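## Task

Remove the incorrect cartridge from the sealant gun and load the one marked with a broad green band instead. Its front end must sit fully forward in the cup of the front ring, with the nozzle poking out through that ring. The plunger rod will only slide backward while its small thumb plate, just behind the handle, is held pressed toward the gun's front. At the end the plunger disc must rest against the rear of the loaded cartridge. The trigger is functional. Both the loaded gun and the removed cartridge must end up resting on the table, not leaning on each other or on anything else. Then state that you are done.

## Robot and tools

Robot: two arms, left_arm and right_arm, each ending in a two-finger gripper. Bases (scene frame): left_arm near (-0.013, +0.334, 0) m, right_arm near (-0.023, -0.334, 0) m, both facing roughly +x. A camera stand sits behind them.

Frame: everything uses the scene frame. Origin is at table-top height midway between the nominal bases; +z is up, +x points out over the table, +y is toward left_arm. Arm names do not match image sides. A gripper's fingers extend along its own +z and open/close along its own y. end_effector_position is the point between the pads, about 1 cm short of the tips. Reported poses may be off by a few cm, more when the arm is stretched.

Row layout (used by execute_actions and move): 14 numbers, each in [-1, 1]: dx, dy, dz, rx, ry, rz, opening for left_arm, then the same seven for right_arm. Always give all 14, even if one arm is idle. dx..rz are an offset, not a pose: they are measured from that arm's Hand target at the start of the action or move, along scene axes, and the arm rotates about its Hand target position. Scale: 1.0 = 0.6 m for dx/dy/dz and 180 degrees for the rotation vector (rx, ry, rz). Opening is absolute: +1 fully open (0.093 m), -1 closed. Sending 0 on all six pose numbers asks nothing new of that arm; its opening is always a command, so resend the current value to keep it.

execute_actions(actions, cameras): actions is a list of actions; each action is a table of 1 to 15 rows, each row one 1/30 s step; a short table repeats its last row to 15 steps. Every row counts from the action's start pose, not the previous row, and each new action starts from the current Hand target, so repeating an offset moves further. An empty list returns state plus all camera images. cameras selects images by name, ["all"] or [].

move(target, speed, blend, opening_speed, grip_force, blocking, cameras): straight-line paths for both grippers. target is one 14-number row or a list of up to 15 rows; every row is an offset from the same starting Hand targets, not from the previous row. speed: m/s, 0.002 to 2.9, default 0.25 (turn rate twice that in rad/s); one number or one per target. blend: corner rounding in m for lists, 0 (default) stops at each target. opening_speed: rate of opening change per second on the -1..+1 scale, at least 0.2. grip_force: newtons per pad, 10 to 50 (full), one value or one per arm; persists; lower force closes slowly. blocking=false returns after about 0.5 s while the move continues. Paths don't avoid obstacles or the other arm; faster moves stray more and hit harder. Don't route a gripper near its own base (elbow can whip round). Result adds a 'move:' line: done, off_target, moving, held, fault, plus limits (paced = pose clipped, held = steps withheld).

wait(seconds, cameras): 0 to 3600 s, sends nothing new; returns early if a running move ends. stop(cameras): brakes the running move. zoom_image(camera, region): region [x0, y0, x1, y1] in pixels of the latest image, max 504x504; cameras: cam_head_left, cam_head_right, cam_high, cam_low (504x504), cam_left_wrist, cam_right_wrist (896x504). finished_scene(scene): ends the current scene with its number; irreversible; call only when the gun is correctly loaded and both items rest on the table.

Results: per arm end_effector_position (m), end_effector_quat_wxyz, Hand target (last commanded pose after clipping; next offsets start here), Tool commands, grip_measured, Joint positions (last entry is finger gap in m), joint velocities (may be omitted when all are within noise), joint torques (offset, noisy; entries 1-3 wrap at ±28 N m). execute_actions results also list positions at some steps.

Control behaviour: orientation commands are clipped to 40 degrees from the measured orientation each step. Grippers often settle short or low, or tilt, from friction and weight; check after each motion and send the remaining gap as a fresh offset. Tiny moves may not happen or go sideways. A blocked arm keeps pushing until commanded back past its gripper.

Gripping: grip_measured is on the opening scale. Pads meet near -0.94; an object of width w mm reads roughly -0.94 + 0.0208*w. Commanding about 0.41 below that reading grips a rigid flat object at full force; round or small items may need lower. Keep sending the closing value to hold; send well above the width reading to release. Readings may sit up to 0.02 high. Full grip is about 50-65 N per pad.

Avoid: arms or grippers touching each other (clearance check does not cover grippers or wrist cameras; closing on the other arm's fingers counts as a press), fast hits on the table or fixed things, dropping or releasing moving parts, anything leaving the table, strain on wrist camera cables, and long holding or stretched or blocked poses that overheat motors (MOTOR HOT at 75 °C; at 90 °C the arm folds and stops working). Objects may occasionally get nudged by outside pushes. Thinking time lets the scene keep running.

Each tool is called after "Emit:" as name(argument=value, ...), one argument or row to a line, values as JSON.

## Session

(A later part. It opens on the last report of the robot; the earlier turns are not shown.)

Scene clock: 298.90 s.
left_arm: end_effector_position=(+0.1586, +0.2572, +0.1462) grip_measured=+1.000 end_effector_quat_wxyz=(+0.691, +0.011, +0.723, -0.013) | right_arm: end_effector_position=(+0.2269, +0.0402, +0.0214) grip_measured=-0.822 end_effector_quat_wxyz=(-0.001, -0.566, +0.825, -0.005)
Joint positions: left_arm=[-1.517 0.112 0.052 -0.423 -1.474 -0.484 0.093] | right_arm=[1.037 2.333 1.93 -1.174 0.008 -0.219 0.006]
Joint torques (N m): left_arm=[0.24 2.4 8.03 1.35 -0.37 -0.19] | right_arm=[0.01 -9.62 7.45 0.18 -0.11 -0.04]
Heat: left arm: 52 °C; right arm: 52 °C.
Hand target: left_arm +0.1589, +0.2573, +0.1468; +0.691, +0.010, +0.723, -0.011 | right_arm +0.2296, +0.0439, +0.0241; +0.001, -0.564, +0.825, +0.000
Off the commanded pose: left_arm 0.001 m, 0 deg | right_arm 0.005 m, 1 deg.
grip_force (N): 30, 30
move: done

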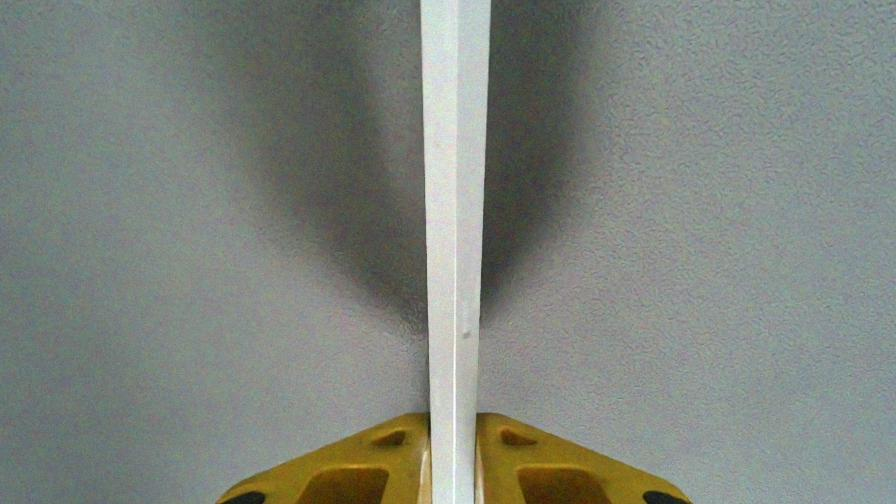

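Emit:
move(
  target=[
    [0,0,0,0,0,0,1,0,0,0,0,0,0,-0.4],
    [0,0,0,0,0,0,1,-0.004,-0.01,0.01,0.1555,-0.06,0,-0.4],
    [0,0,0,0,0,0,1,-0.004,-0.01,0.01,0.1555,-0.06,0,-1],
  ],
  cameras=["cam_right_wrist","cam_high","cam_low"],
  speed=0.12,
  grip_force=30,
)

Scene clock: 339.80 s.
left_arm: end_effector_position=(+0.1586, +0.2572, +0.1462) grip_measured=+1.000 end_effector_quat_wxyz=(+0.691, +0.011, +0.723, -0.013) | right_arm: end_effector_position=(+0.2236, +0.0341, +0.0169) grip_measured=-0.822 end_effector_quat_wxyz=(+0.194, -0.547, +0.803, +0.136)
Joint positions: left_arm=[-1.517 0.112 0.052 -0.423 -1.474 -0.484 0.093] | right_arm=[0.985 1.946 1.18 -0.343 -0.125 -0.234 0.006]
Joint torques (N m): left_arm=[0.25 2.41 8.06 1.34 -0.37 -0.19] | right_arm=[-0.13 -10.59 4.72 1.56 -0.2 -0.09]
Heat: left arm: 52 °C; right arm: 55 °C.
Hand target: left_arm +0.1589, +0.2573, +0.1468; +0.691, +0.010, +0.723, -0.011 | right_arm +0.2271, +0.0378, +0.0301; +0.214, -0.545, +0.797, +0.147
Off the commanded pose: left_arm 0.001 m, 0 deg | right_arm 0.014 m, 3 deg.
grip_force (N): 30, 30
move: off_target (right_arm); target 3's new opening was sent with right_arm's hand 0.014 m and 3 deg from that target
Images, in order (width x height): cam_high 504x504, cam_low 504x504, cam_right_wrist 896x504.

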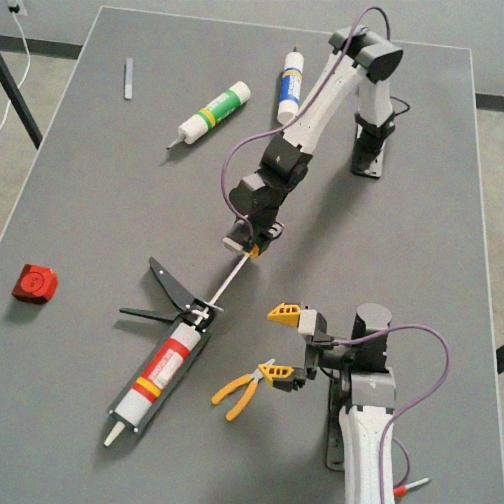

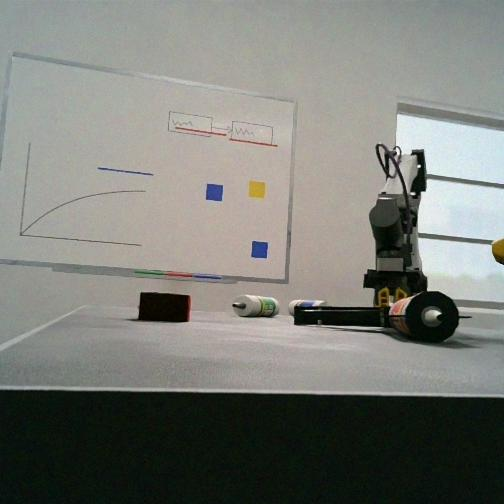

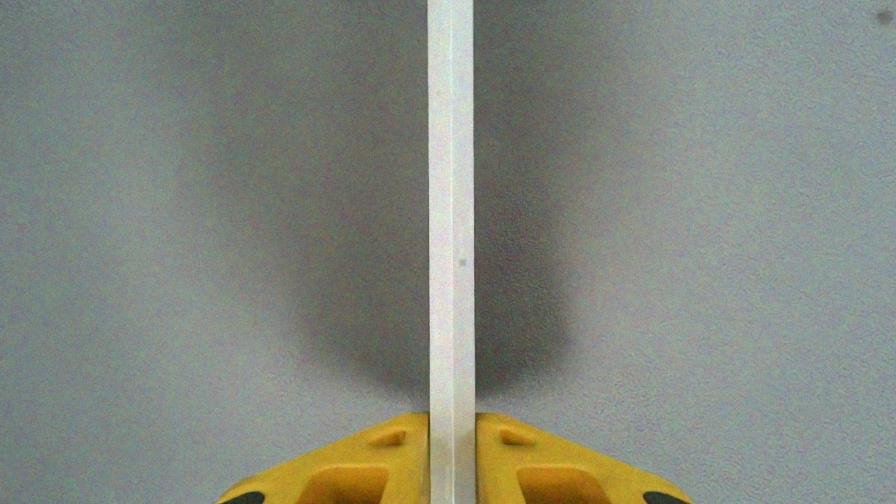

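Emit:
move(
  target=[0.202,-0.22,0.12,-0.283,0.4265,0.309,0,0,0,0,0,0,0,-1],
  cameras=["cam_left_wrist","cam_high"],
)

Scene clock: 355.17 s.
left_arm: end_effector_position=(+0.2770, +0.1256, +0.2160) grip_measured=+0.002 end_effector_quat_wxyz=(+0.025, -0.554, +0.830, -0.063) | right_arm: end_effector_position=(+0.2236, +0.0341, +0.0169) grip_measured=-0.830 end_effector_quat_wxyz=(+0.194, -0.547, +0.803, +0.136)
Joint positions: left_arm=[-0.623 1.832 1.946 -1.55 -0.004 -1.802 0.045] | right_arm=[0.985 1.946 1.18 -0.343 -0.125 -0.234 0.005]
Joint torques (N m): left_arm=[0.38 -7.36 9.11 0.23 -0.08 -0.37] | right_arm=[-0.1 -10.59 4.71 1.56 -0.2 -0.08]
Heat: left arm: 52 °C; right arm: 58 °C.
Hand target: left_arm +0.2801, +0.1253, +0.2190; +0.000, -0.566, +0.825, -0.001 | right_arm +0.2271, +0.0378, +0.0301; +0.214, -0.545, +0.797, +0.147
Off the commanded pose: left_arm 0.004 m, 8 deg | right_arm 0.014 m, 3 deg.
joint sent to its limit (left arm) — joint 4 (wrist pitch), lower limit. The joint targets are off in orientation, not in position.
grip_force (N): 30, 30
move: off_target (left_arm)
Images, in order (width x height): cam_high 504x504, cam_left_wrist 896x504.

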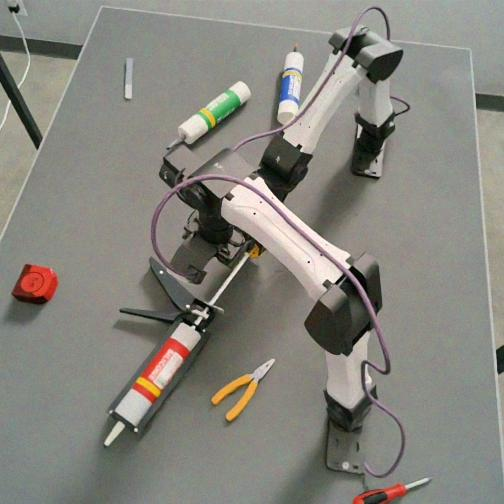

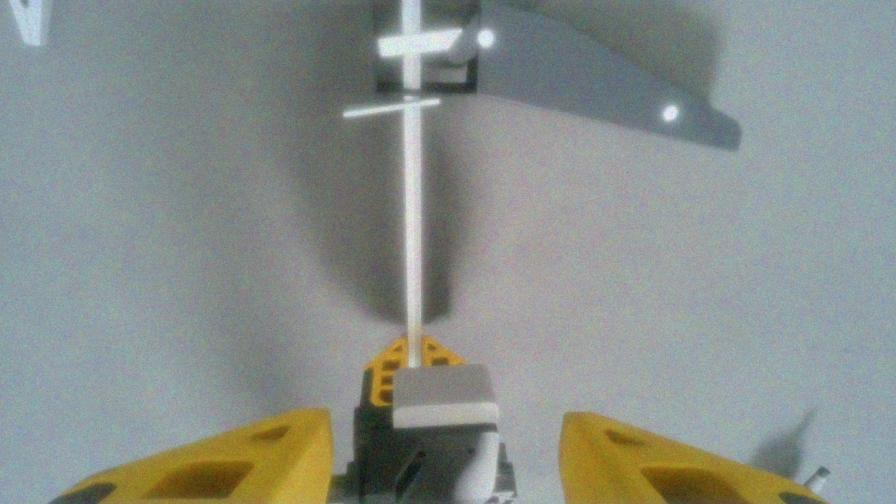

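Emit:
move(
  target=[0.008,0.004,-0.2,0,0,0,-0.5,0,0,0,0,0,0,-1],
  cameras=["cam_left_wrist","cam_high","cam_right_wrist"],
  speed=0.12,
)

Scene clock: 374.70 s.
left_arm: end_effector_position=(+0.2827, +0.1259, +0.1031) grip_measured=-0.498 end_effector_quat_wxyz=(+0.002, -0.560, +0.828, -0.003) | right_arm: end_effector_position=(+0.2236, +0.0341, +0.0169) grip_measured=-0.830 end_effector_quat_wxyz=(+0.194, -0.547, +0.803, +0.136)
Joint positions: left_arm=[-0.611 1.914 1.608 -1.259 -0.001 -1.803 0.021] | right_arm=[0.985 1.946 1.18 -0.343 -0.125 -0.234 0.005]
Joint torques (N m): left_arm=[0.55 -8.64 6.12 0.16 -0.09 -0.25] | right_arm=[-0.12 -10.59 4.71 1.56 -0.2 -0.09]
Heat: left arm: 53 °C; right arm: 59 °C.
Hand target: left_arm +0.2848, +0.1276, +0.0989; +0.000, -0.566, +0.825, -0.001 | right_arm +0.2271, +0.0378, +0.0301; +0.214, -0.545, +0.797, +0.147
Off the commanded pose: left_arm 0.005 m, 1 deg | right_arm 0.014 m, 3 deg.
grip_force (N): 30, 30
move: done
Images, in order (width x height): cam_high 504x504, cam_left_wrist 896x504, cam_right_wrist 896x504.

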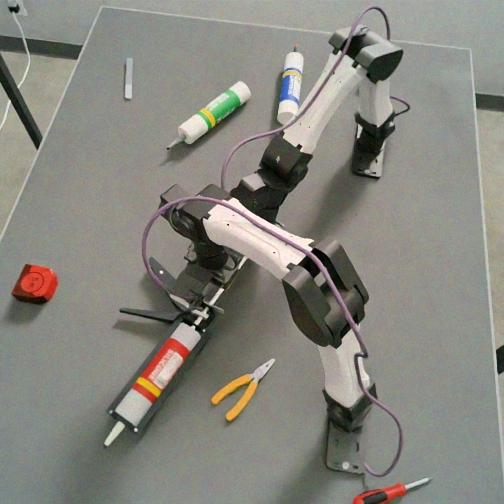

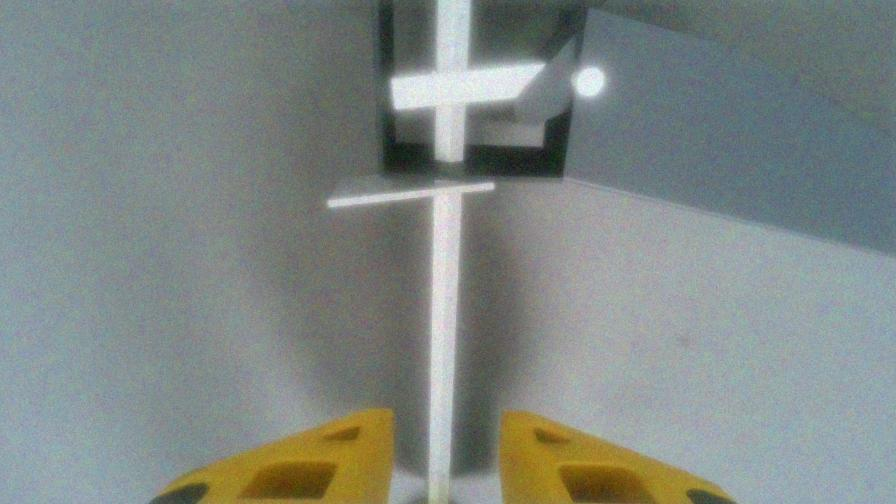

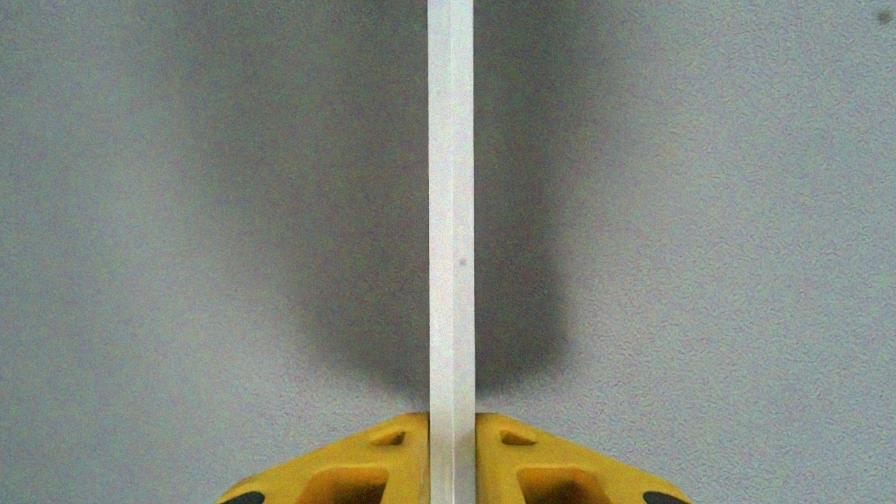

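Emit:
move(
  target=[0.0,0.0,-0.115,0,0,0,-0.5,0,0,0,0,0,0,-1],
  cameras=["cam_left_wrist","cam_high"],
  speed=0.1,
)

Scene clock: 386.83 s.
left_arm: end_effector_position=(+0.2835, +0.1252, +0.0347) grip_measured=-0.498 end_effector_quat_wxyz=(+0.001, -0.560, +0.828, -0.004) | right_arm: end_effector_position=(+0.2236, +0.0341, +0.0169) grip_measured=-0.830 end_effector_quat_wxyz=(+0.194, -0.547, +0.803, +0.136)
Joint positions: left_arm=[-0.611 1.967 1.405 -1.001 0 -1.803 0.021] | right_arm=[0.985 1.946 1.18 -0.343 -0.125 -0.234 0.005]
Joint torques (N m): left_arm=[0.53 -8.47 5.82 0.15 -0.11 -0.26] | right_arm=[-0.12 -10.59 4.71 1.56 -0.2 -0.09]
Heat: left arm: 51 °C; right arm: 60 °C.
Hand target: left_arm +0.2848, +0.1276, +0.0298; +0.000, -0.566, +0.825, -0.001 | right_arm +0.2271, +0.0378, +0.0301; +0.214, -0.545, +0.797, +0.147
Off the commanded pose: left_arm 0.005 m, 1 deg | right_arm 0.014 m, 3 deg.
grip_force (N): 30, 30
move: done
Images, in order (width x height): cam_high 504x504, cam_left_wrist 896x504.

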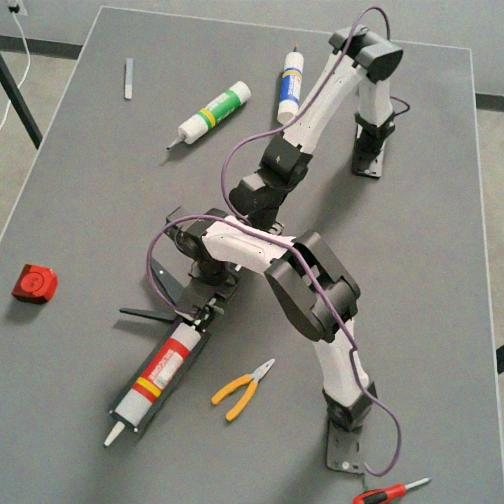

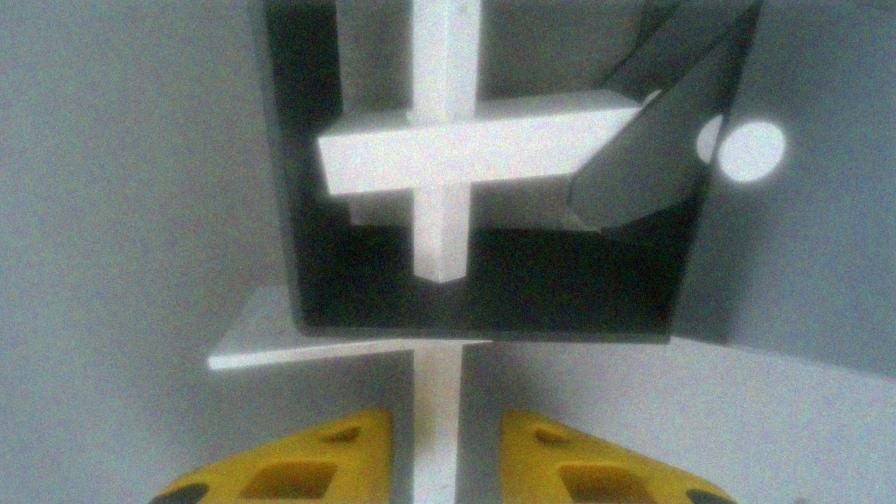

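Emit:
move(
  target=[0.0072,0.0187,0.0,0,0,0,-0.5,0,0,0,0,0,0,-1],
  cameras=["cam_left_wrist"],
  speed=0.05,
)

Scene clock: 401.00 s.
left_arm: end_effector_position=(+0.2882, +0.1364, +0.0322) grip_measured=-0.498 end_effector_quat_wxyz=(-0.002, -0.568, +0.823, -0.002) | right_arm: end_effector_position=(+0.2236, +0.0341, +0.0169) grip_measured=-0.830 end_effector_quat_wxyz=(+0.194, -0.547, +0.803, +0.136)
Joint positions: left_arm=[-0.576 1.967 1.394 -0.996 0.005 -1.787 0.021] | right_arm=[0.985 1.946 1.18 -0.343 -0.126 -0.234 0.005]
Joint torques (N m): left_arm=[0.29 -9.26 5.57 0.17 -0.14 -0.08] | right_arm=[-0.12 -10.59 4.71 1.56 -0.2 -0.09]
Heat: left arm: 50 °C; right arm: 61 °C.
Hand target: left_arm +0.2891, +0.1388, +0.0298; +0.000, -0.566, +0.825, -0.001 | right_arm +0.2271, +0.0378, +0.0301; +0.214, -0.545, +0.797, +0.147
Off the commanded pose: left_arm 0.004 m, 0 deg | right_arm 0.014 m, 3 deg.
grip_force (N): 30, 30
move: done

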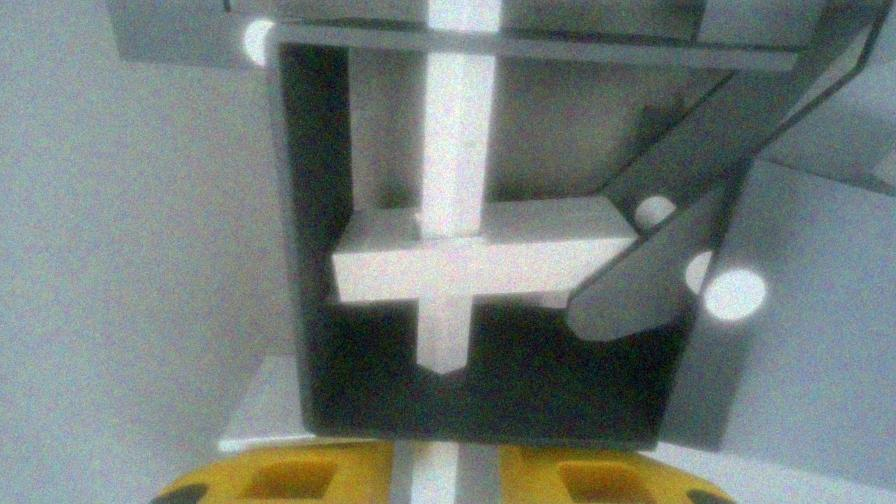

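Emit:
move(
  target=[0.003,0.0078,0.0,0,0,0,-0.5,0,0,0,0,0,0,-1],
  cameras=["cam_left_wrist","cam_right_wrist"],
  speed=0.05,
)

Scene clock: 406.40 s.
left_arm: end_effector_position=(+0.2895, +0.1385, +0.0322) grip_measured=-0.498 end_effector_quat_wxyz=(-0.004, -0.566, +0.824, -0.002) | right_arm: end_effector_position=(+0.2236, +0.0341, +0.0169) grip_measured=-0.830 end_effector_quat_wxyz=(+0.194, -0.547, +0.803, +0.136)
Joint positions: left_arm=[-0.568 1.967 1.394 -0.996 0.008 -1.774 0.021] | right_arm=[0.985 1.946 1.18 -0.343 -0.126 -0.234 0.005]
Joint torques (N m): left_arm=[0.77 -9.54 5.09 0.18 -0.16 -0.07] | right_arm=[-0.12 -10.59 4.71 1.55 -0.19 -0.08]
Heat: left arm: 49 °C; right arm: 61 °C.
Hand target: left_arm +0.2909, +0.1435, +0.0298; +0.000, -0.566, +0.825, -0.001 | right_arm +0.2271, +0.0378, +0.0301; +0.214, -0.545, +0.797, +0.147
Off the commanded pose: left_arm 0.006 m, 0 deg | right_arm 0.014 m, 3 deg.
grip_force (N): 30, 30
move: done

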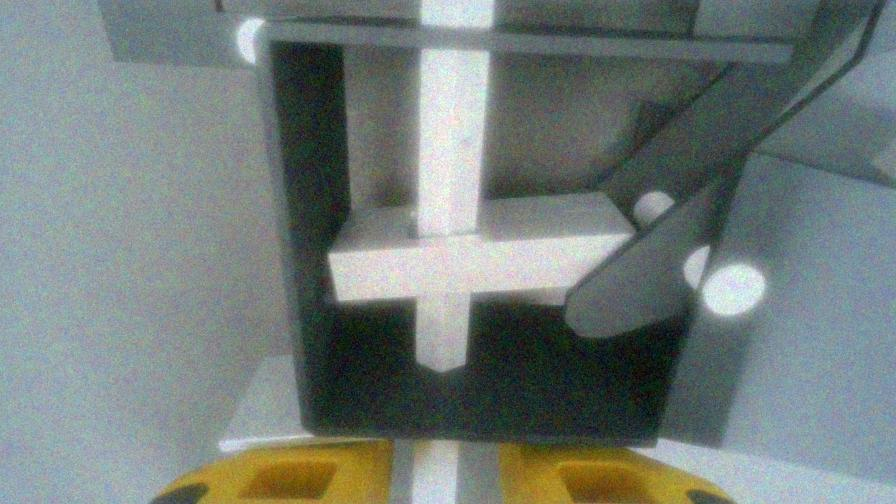

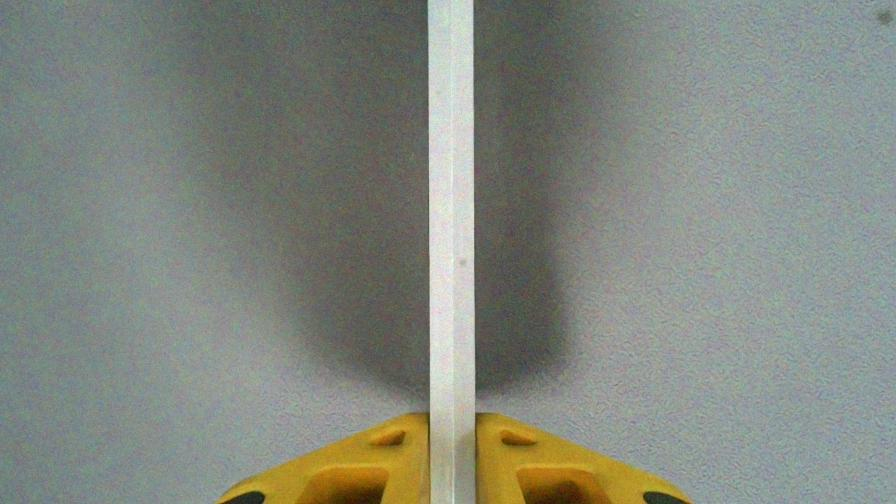

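Emit:
move(
  target=[0,0,0,0,0,0,-0.5,-0.009,-0.0233,0,0,0,0,-1],
  cameras=["cam_left_wrist","cam_right_wrist"],
  speed=0.05,
)

Scene clock: 416.33 s.
left_arm: end_effector_position=(+0.2866, +0.1343, +0.0318) grip_measured=-0.498 end_effector_quat_wxyz=(-0.018, -0.566, +0.824, -0.008) | right_arm: end_effector_position=(+0.2216, +0.0280, +0.0168) grip_measured=-0.830 end_effector_quat_wxyz=(+0.206, -0.543, +0.801, +0.142)
Joint positions: left_arm=[-0.568 1.967 1.392 -0.995 0.039 -1.773 0.021] | right_arm=[0.977 1.913 1.118 -0.287 -0.132 -0.234 0.005]
Joint torques (N m): left_arm=[0.79 -9.52 5.3 0.16 -0.43 -0.06] | right_arm=[-0.44 -11.38 4.38 1.2 -0.19 -0.18]
Heat: left arm: 49 °C; right arm: 61 °C.
Hand target: left_arm +0.2910, +0.1436, +0.0298; +0.000, -0.566, +0.825, -0.001 | right_arm +0.2217, +0.0238, +0.0301; +0.214, -0.545, +0.797, +0.147
Off the commanded pose: left_arm 0.010 m, 2 deg | right_arm 0.014 m, 1 deg.
grip_force (N): 30, 30
move: off_target (right_arm)

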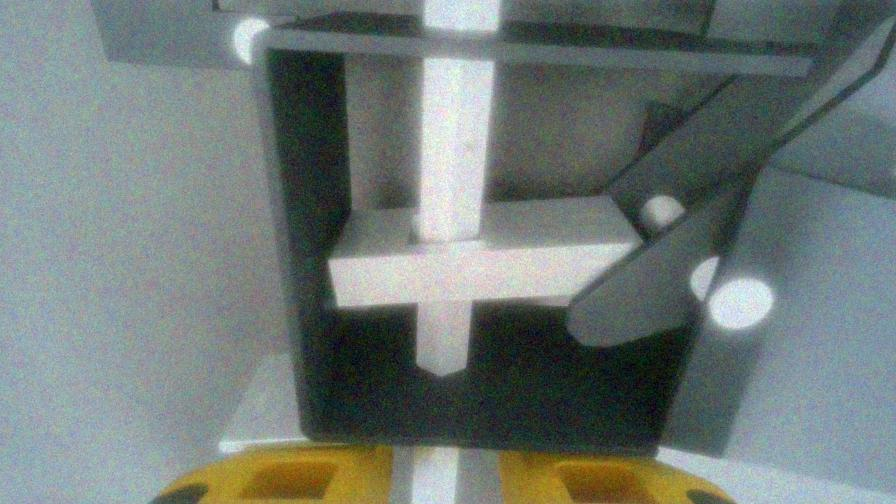

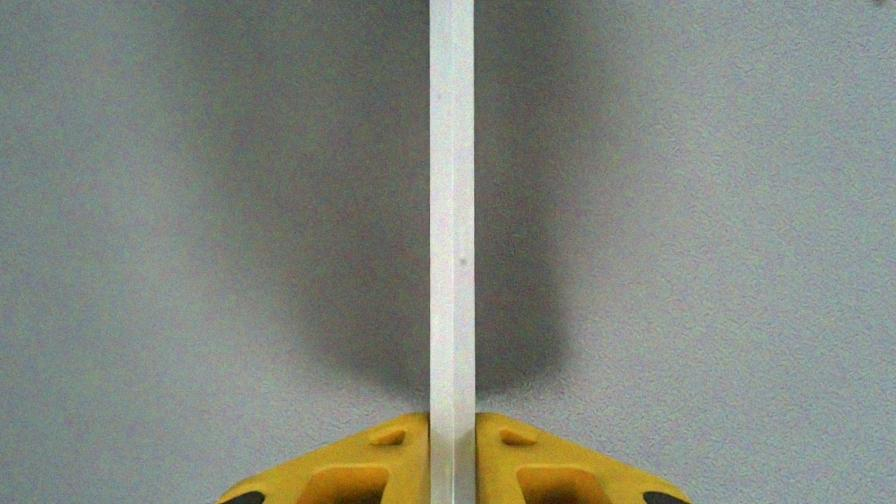

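Emit:
move(
  target=[
    [-0.0072,-0.0187,0.0,0,0,0,-0.5,0.005,0.0125,0,0,0,0,-1],
    [-0.0072,-0.0187,0.075,0,0,0,-0.5,0.005,0.0125,0,0,0,0,-1],
    [-0.048,-0.0087,0.075,0,0,0,-1,0.005,0.0125,0,0,0,0,-1],
    [-0.048,-0.0087,0.0,0,0,0,-1,0.005,0.0125,0,0,0,0,-1],
  ],
  cameras=["cam_left_wrist","cam_right_wrist"],
  speed=0.08,
)

Scene clock: 436.73 s.
left_arm: end_effector_position=(+0.2627, +0.1371, +0.0358) grip_measured=-0.989 end_effector_quat_wxyz=(-0.006, -0.561, +0.828, -0.008) | right_arm: end_effector_position=(+0.2215, +0.0279, +0.0167) grip_measured=-0.830 end_effector_quat_wxyz=(+0.205, -0.543, +0.801, +0.142)
Joint positions: left_arm=[-0.61 1.877 1.284 -0.966 0.017 -1.803 0] | right_arm=[0.977 1.913 1.118 -0.288 -0.132 -0.234 0.005]
Joint torques (N m): left_arm=[-0.75 -7.5 5.61 0.19 -0.24 -0.36] | right_arm=[-0.01 -9.43 7.09 1.12 -0.16 -0.12]
Heat: left arm: 48 °C; right arm: 62 °C.
Hand target: left_arm +0.2621, +0.1383, +0.0298; +0.000, -0.566, +0.825, -0.001 | right_arm +0.2248, +0.0314, +0.0301; +0.214, -0.545, +0.797, +0.147
Off the commanded pose: left_arm 0.006 m, 1 deg | right_arm 0.014 m, 1 deg.
grip_force (N): 30, 30
move: off_target (right_arm)

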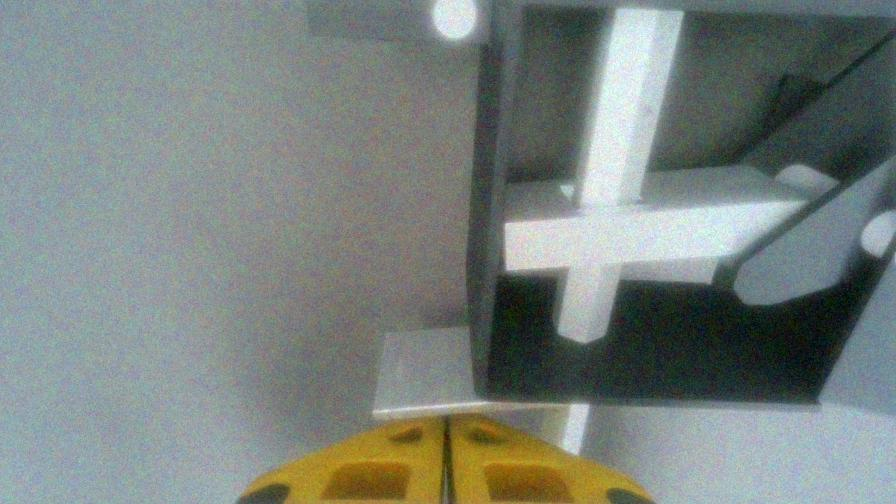

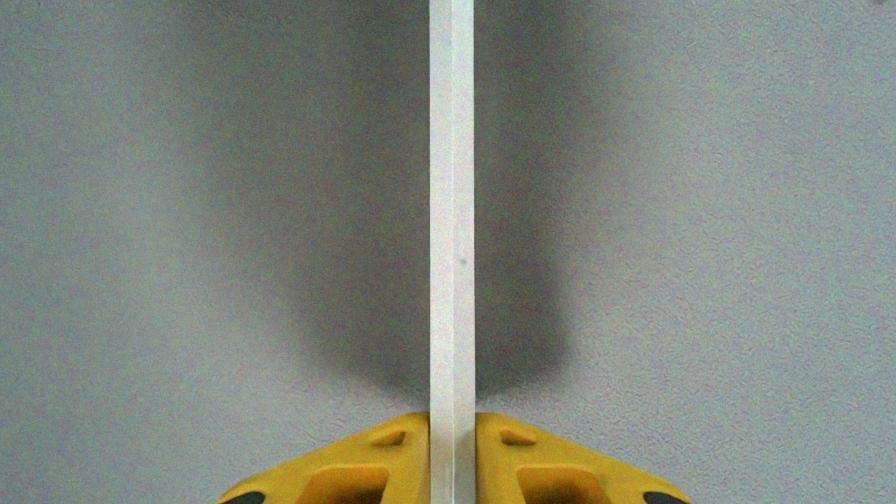

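Emit:
move(
  target=[
    [0.0048,0.0125,0.0,0,0,0,-1,0,0,0,0,0,0,-1],
  ],
  cameras=["cam_left_wrist","cam_right_wrist"],
  speed=0.05,
)

Scene clock: 443.13 s.
left_arm: end_effector_position=(+0.2630, +0.1409, +0.0339) grip_measured=-0.989 end_effector_quat_wxyz=(-0.006, -0.565, +0.825, -0.006) | right_arm: end_effector_position=(+0.2215, +0.0279, +0.0167) grip_measured=-0.830 end_effector_quat_wxyz=(+0.205, -0.543, +0.801, +0.142)
Joint positions: left_arm=[-0.6 1.877 1.276 -0.963 0.016 -1.803 0] | right_arm=[0.977 1.913 1.118 -0.288 -0.132 -0.234 0.005]
Joint torques (N m): left_arm=[0.51 -8.1 5.39 0.21 -0.25 -0.12] | right_arm=[-0.01 -9.44 7.09 1.12 -0.16 -0.12]
Heat: left arm: 48 °C; right arm: 62 °C.
Hand target: left_arm +0.2651, +0.1458, +0.0299; +0.000, -0.566, +0.825, -0.001 | right_arm +0.2248, +0.0314, +0.0301; +0.214, -0.545, +0.797, +0.147
Off the commanded pose: left_arm 0.007 m, 1 deg | right_arm 0.014 m, 1 deg.
grip_force (N): 30, 30
move: done

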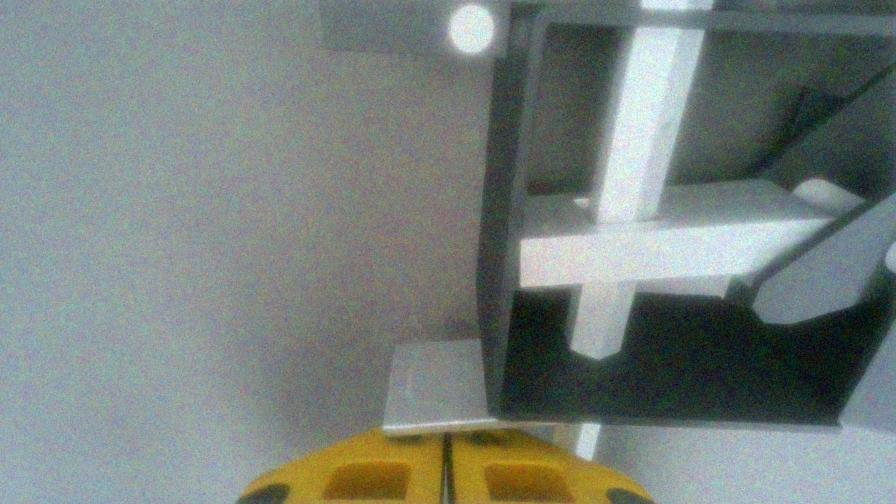

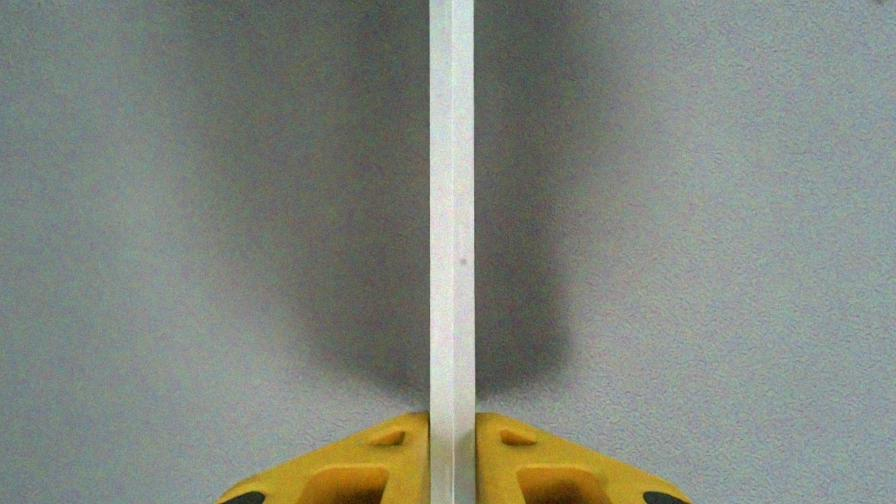

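Emit:
move(
  target=[
    [0.0048,0.0125,0.0,0,0,0,-1,0,0,0,0,0,0,-1],
  ],
  cameras=["cam_left_wrist"],
  speed=0.05,
)

Emit:
move(
  target=[
    [0,0,0.0,0,0,0,-1,-0.009,-0.0233,0,0,0,0,-1],
  ],
  cameras=["cam_left_wrist"],
  speed=0.05,
)

Scene clock: 450.87 s.
left_arm: end_effector_position=(+0.2642, +0.1431, +0.0333) grip_measured=-0.989 end_effector_quat_wxyz=(-0.013, -0.564, +0.826, -0.009) | right_arm: end_effector_position=(+0.2215, +0.0279, +0.0167) grip_measured=-0.830 end_effector_quat_wxyz=(+0.205, -0.543, +0.801, +0.142)
Joint positions: left_arm=[-0.586 1.877 1.273 -0.961 0.031 -1.787 0] | right_arm=[0.977 1.913 1.118 -0.288 -0.132 -0.234 0.005]
Joint torques (N m): left_arm=[1.35 -8.62 5.03 0.18 -0.36 -0.07] | right_arm=[-0.01 -9.37 7.09 1.12 -0.16 -0.12]
Heat: left arm: 48 °C; right arm: 61 °C.
Hand target: left_arm +0.2678, +0.1534, +0.0298; +0.000, -0.566, +0.825, -0.001 | right_arm +0.2248, +0.0314, +0.0301; +0.214, -0.545, +0.797, +0.147
Off the commanded pose: left_arm 0.011 m, 2 deg | right_arm 0.014 m, 1 deg.
grip_force (N): 30, 30
move: off_target (left_arm)

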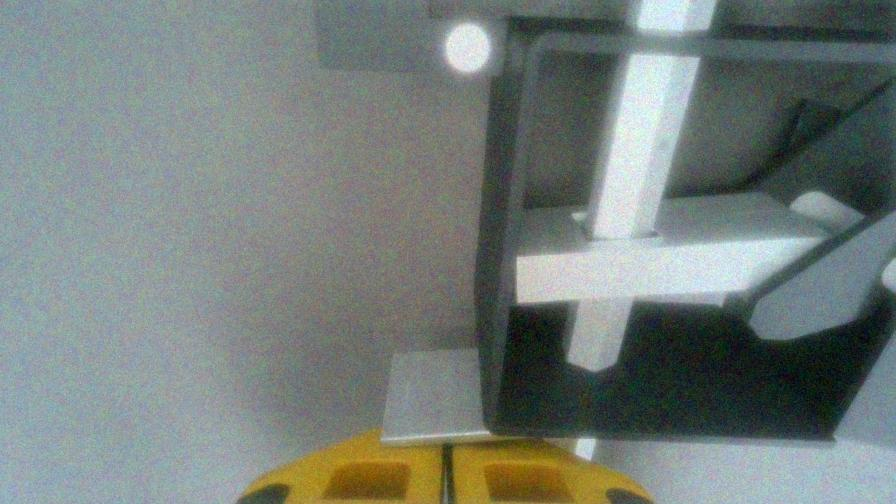

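Scene clock: 451.53 s.
left_arm: end_effector_position=(+0.2625, +0.1395, +0.0335) grip_measured=-0.989 end_effector_quat_wxyz=(-0.024, -0.564, +0.825, -0.014) | right_arm: end_effector_position=(+0.2199, +0.0238, +0.0171) grip_measured=-0.830 end_effector_quat_wxyz=(+0.209, -0.543, +0.801, +0.144)
Joint positions: left_arm=[-0.586 1.877 1.273 -0.959 0.054 -1.786 0] | right_arm=[0.973 1.894 1.089 -0.269 -0.136 -0.236 0.005]
Joint torques (N m): left_arm=[1.31 -8.46 5.05 0.14 -0.56 -0.05] | right_arm=[-0.57 -11.49 4.31 1.11 -0.18 -0.2]
Heat: left arm: 48 °C; right arm: 61 °C.
Hand target: left_arm +0.2679, +0.1534, +0.0298; +0.000, -0.566, +0.825, -0.001 | right_arm +0.2194, +0.0174, +0.0302; +0.214, -0.545, +0.797, +0.147
Off the commanded pose: left_arm 0.015 m, 3 deg | right_arm 0.014 m, 1 deg.
grip_force (N): 30, 30
move: off_target (right_arm)

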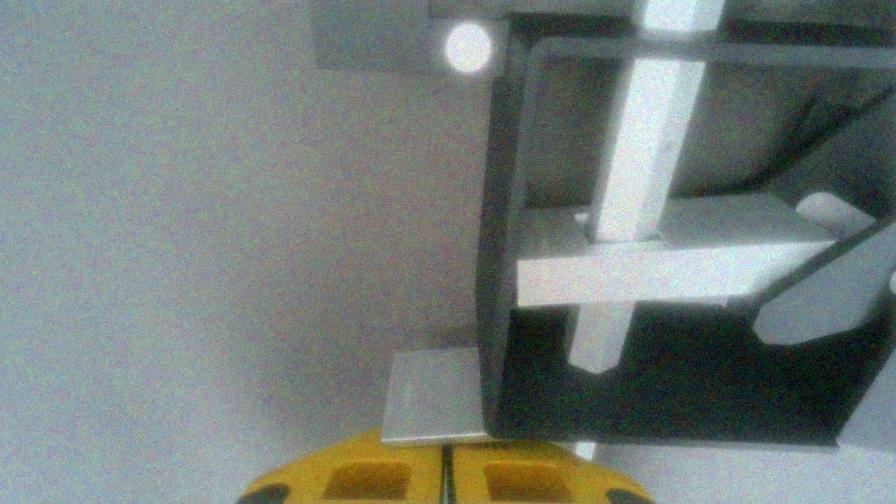

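Emit:
move(
  target=[
    [0.006,0.0155,0.0,0,0,0,-1,-0.0072,-0.0187,0,0,0,0,-1],
  ],
  cameras=["cam_left_wrist","cam_right_wrist"],
  speed=0.05,
)

Scene clock: 461.93 s.
left_arm: end_effector_position=(+0.2605, +0.1345, +0.0342) grip_measured=-0.989 end_effector_quat_wxyz=(-0.047, -0.557, +0.828, -0.027) | right_arm: end_effector_position=(+0.2184, +0.0179, +0.0180) grip_measured=-0.830 end_effector_quat_wxyz=(+0.219, -0.542, +0.798, +0.148)
Joint positions: left_arm=[-0.575 1.877 1.273 -0.954 0.107 -1.763 0] | right_arm=[0.965 1.864 1.04 -0.229 -0.142 -0.244 0.005]
Joint torques (N m): left_arm=[2.93 -9.13 4.49 0.08 -1 -0.03] | right_arm=[-0.76 -11.85 4.18 0.86 -0.18 -0.22]
Heat: left arm: 48 °C; right arm: 60 °C.
Hand target: left_arm +0.2714, +0.1626, +0.0298; +0.000, -0.566, +0.825, -0.001 | right_arm +0.2151, +0.0062, +0.0302; +0.214, -0.545, +0.797, +0.147
Off the commanded pose: left_arm 0.031 m, 6 deg | right_arm 0.017 m, 1 deg.
grip_force (N): 30, 30
move: off_target (left_arm, right_arm)

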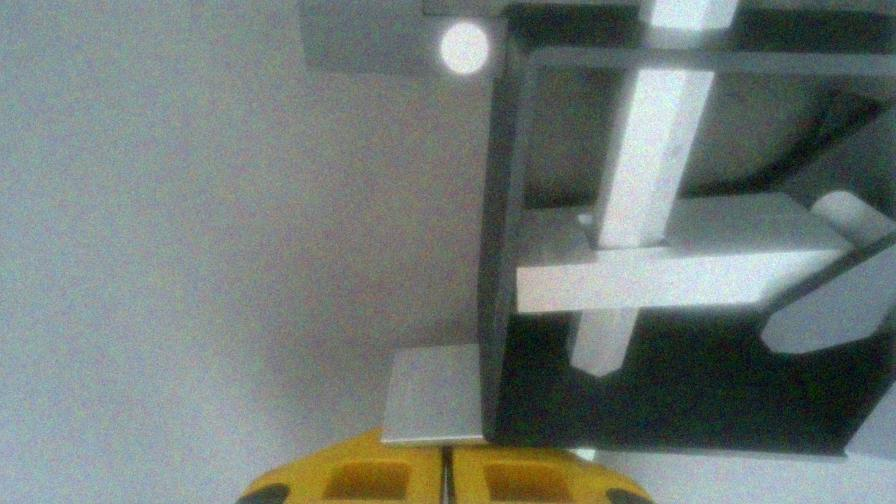

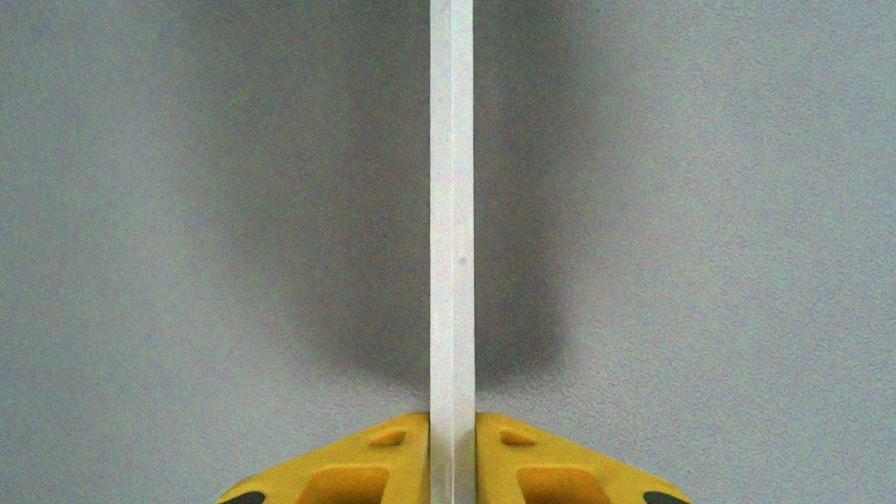

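Emit:
move(
  target=[
    [-0.013,-0.034,0.0,0,0,0,-1,0.0085,0.0225,0,0,0,0,-1],
    [-0.0235,-0.030,0.0,0,0,-0.028,-1,0.0085,0.0225,0,0,0,0,-1],
    [-0.0175,-0.015,0.0,0,0,-0.028,-1,0.0085,0.0225,0,0,0,0,-1],
  ],
  cameras=["cam_left_wrist","cam_right_wrist"],
  speed=0.05,
)

Scene clock: 487.10 s.
left_arm: end_effector_position=(+0.2577, +0.1327, +0.0323) grip_measured=-0.989 end_effector_quat_wxyz=(-0.025, -0.524, +0.851, -0.022) | right_arm: end_effector_position=(+0.2182, +0.0177, +0.0199) grip_measured=-0.830 end_effector_quat_wxyz=(+0.214, -0.543, +0.799, +0.147)
Joint positions: left_arm=[-0.605 1.869 1.258 -0.939 0.064 -1.711 0] | right_arm=[0.965 1.864 1.055 -0.255 -0.142 -0.244 0.005]
Joint torques (N m): left_arm=[2.07 -9.52 4.05 0.04 -0.64 -0.07] | right_arm=[0.14 -8.46 7.68 0.95 -0.12 -0.11]
Heat: left arm: 47 °C; right arm: 59 °C.
Hand target: left_arm +0.2610, +0.1536, +0.0298; +0.000, -0.529, +0.849, -0.001 | right_arm +0.2202, +0.0197, +0.0302; +0.214, -0.545, +0.797, +0.147
Off the commanded pose: left_arm 0.021 m, 4 deg | right_arm 0.011 m, 0 deg.
grip_force (N): 30, 30
move: off_target (left_arm, right_arm)

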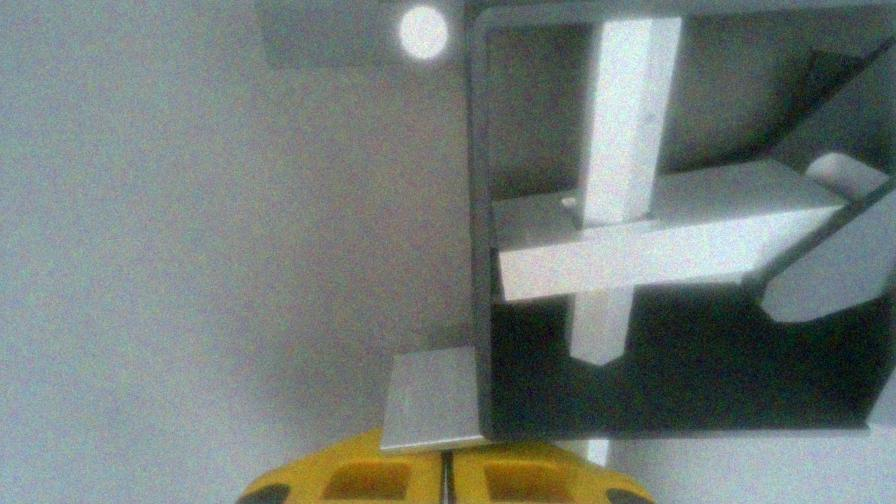

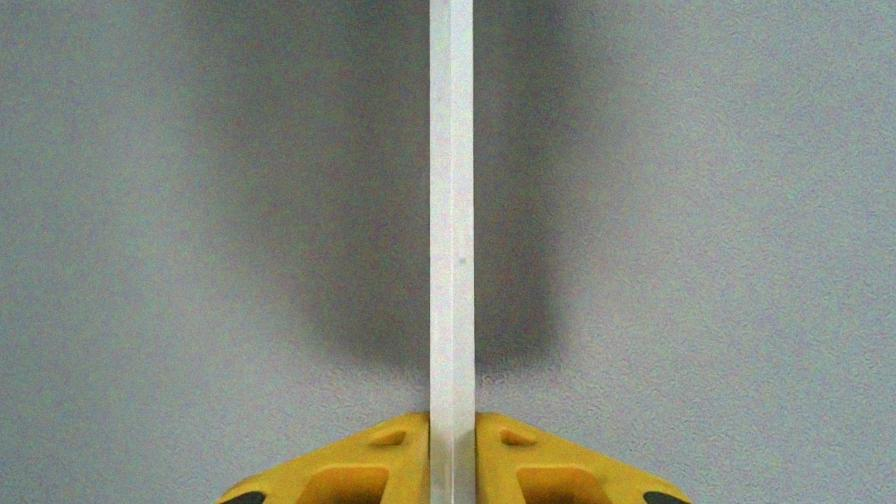

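Emit:
move(
  target=[
    [-0.0105,-0.0473,0.0,0,0,0,-1,0,0,0,0,0,0,-1],
    [-0.0105,-0.0473,0.0,0.062,-0.024,0,-1,0,0,0,0,0,0,-1],
  ],
  cameras=["cam_left_wrist","cam_high"],
  speed=0.06,
)

Scene clock: 560.87 s.
left_arm: end_effector_position=(+0.2507, +0.1277, +0.0279) grip_measured=-0.989 end_effector_quat_wxyz=(+0.073, -0.522, +0.848, +0.059) | right_arm: end_effector_position=(+0.2178, +0.0172, +0.0199) grip_measured=-0.830 end_effector_quat_wxyz=(+0.211, -0.543, +0.800, +0.146)
Joint positions: left_arm=[-0.748 1.948 1.335 -1.034 -0.173 -1.861 0] | right_arm=[0.965 1.864 1.058 -0.263 -0.142 -0.244 0.005]
Joint torques (N m): left_arm=[-0.84 -7.76 8.58 -0.25 -0.38 -0.4] | right_arm=[0.16 -8.44 7.45 1.03 -0.12 -0.11]
Heat: left arm: 50 °C; right arm: 52 °C.
Hand target: left_arm +0.2547, +0.1252, +0.0299; +0.083, -0.526, +0.844, +0.062 | right_arm +0.2201, +0.0195, +0.0300; +0.214, -0.545, +0.797, +0.147
Off the commanded pose: left_arm 0.005 m, 1 deg | right_arm 0.011 m, 0 deg.
grip_force (N): 30, 30
move: done
Images, in order (width x height): cam_high 504x504, cam_left_wrist 896x504.

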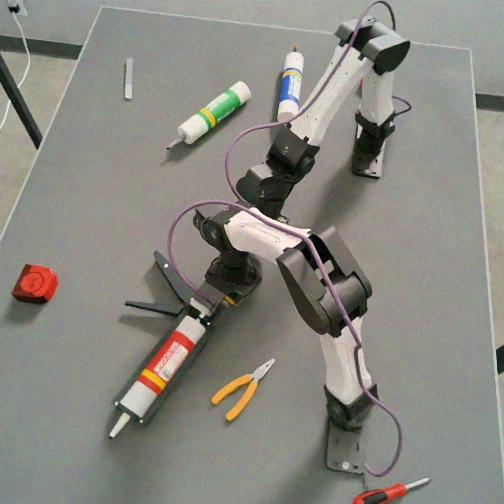

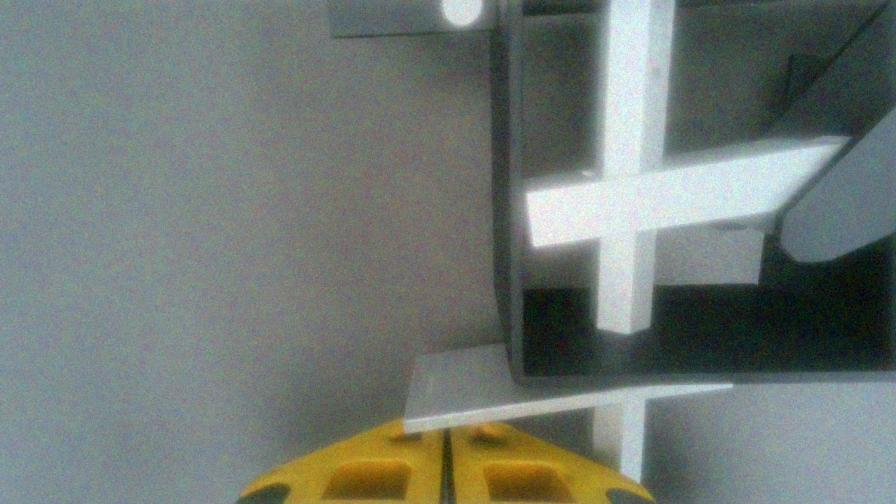

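Emit:
move(
  target=[
    [0.016,0.0417,0.0,0,0,0,-1,0,0,0,0,0,0,-1],
  ],
  cameras=["cam_left_wrist"],
  speed=0.05,
)

Scene clock: 567.87 s.
left_arm: end_effector_position=(+0.2550, +0.1348, +0.0271) grip_measured=-0.989 end_effector_quat_wxyz=(+0.057, -0.523, +0.849, +0.057) | right_arm: end_effector_position=(+0.2178, +0.0172, +0.0199) grip_measured=-0.830 end_effector_quat_wxyz=(+0.211, -0.543, +0.800, +0.146)
Joint positions: left_arm=[-0.709 1.946 1.332 -1.033 -0.143 -1.821 0] | right_arm=[0.965 1.864 1.058 -0.263 -0.142 -0.244 0.005]
Joint torques (N m): left_arm=[2.18 -10.52 4.27 0.01 -0.7 -0.1] | right_arm=[0.14 -8.44 7.45 1.02 -0.12 -0.11]
Heat: left arm: 49 °C; right arm: 52 °C.
Hand target: left_arm +0.2643, +0.1502, +0.0299; +0.083, -0.526, +0.844, +0.062 | right_arm +0.2201, +0.0195, +0.0300; +0.214, -0.545, +0.797, +0.147
Off the commanded pose: left_arm 0.018 m, 3 deg | right_arm 0.011 m, 0 deg.
grip_force (N): 30, 30
move: off_target (left_arm)

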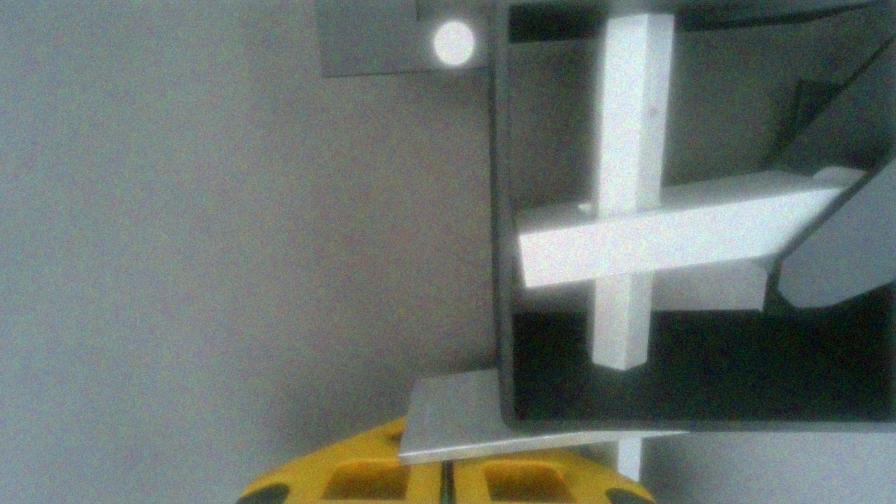

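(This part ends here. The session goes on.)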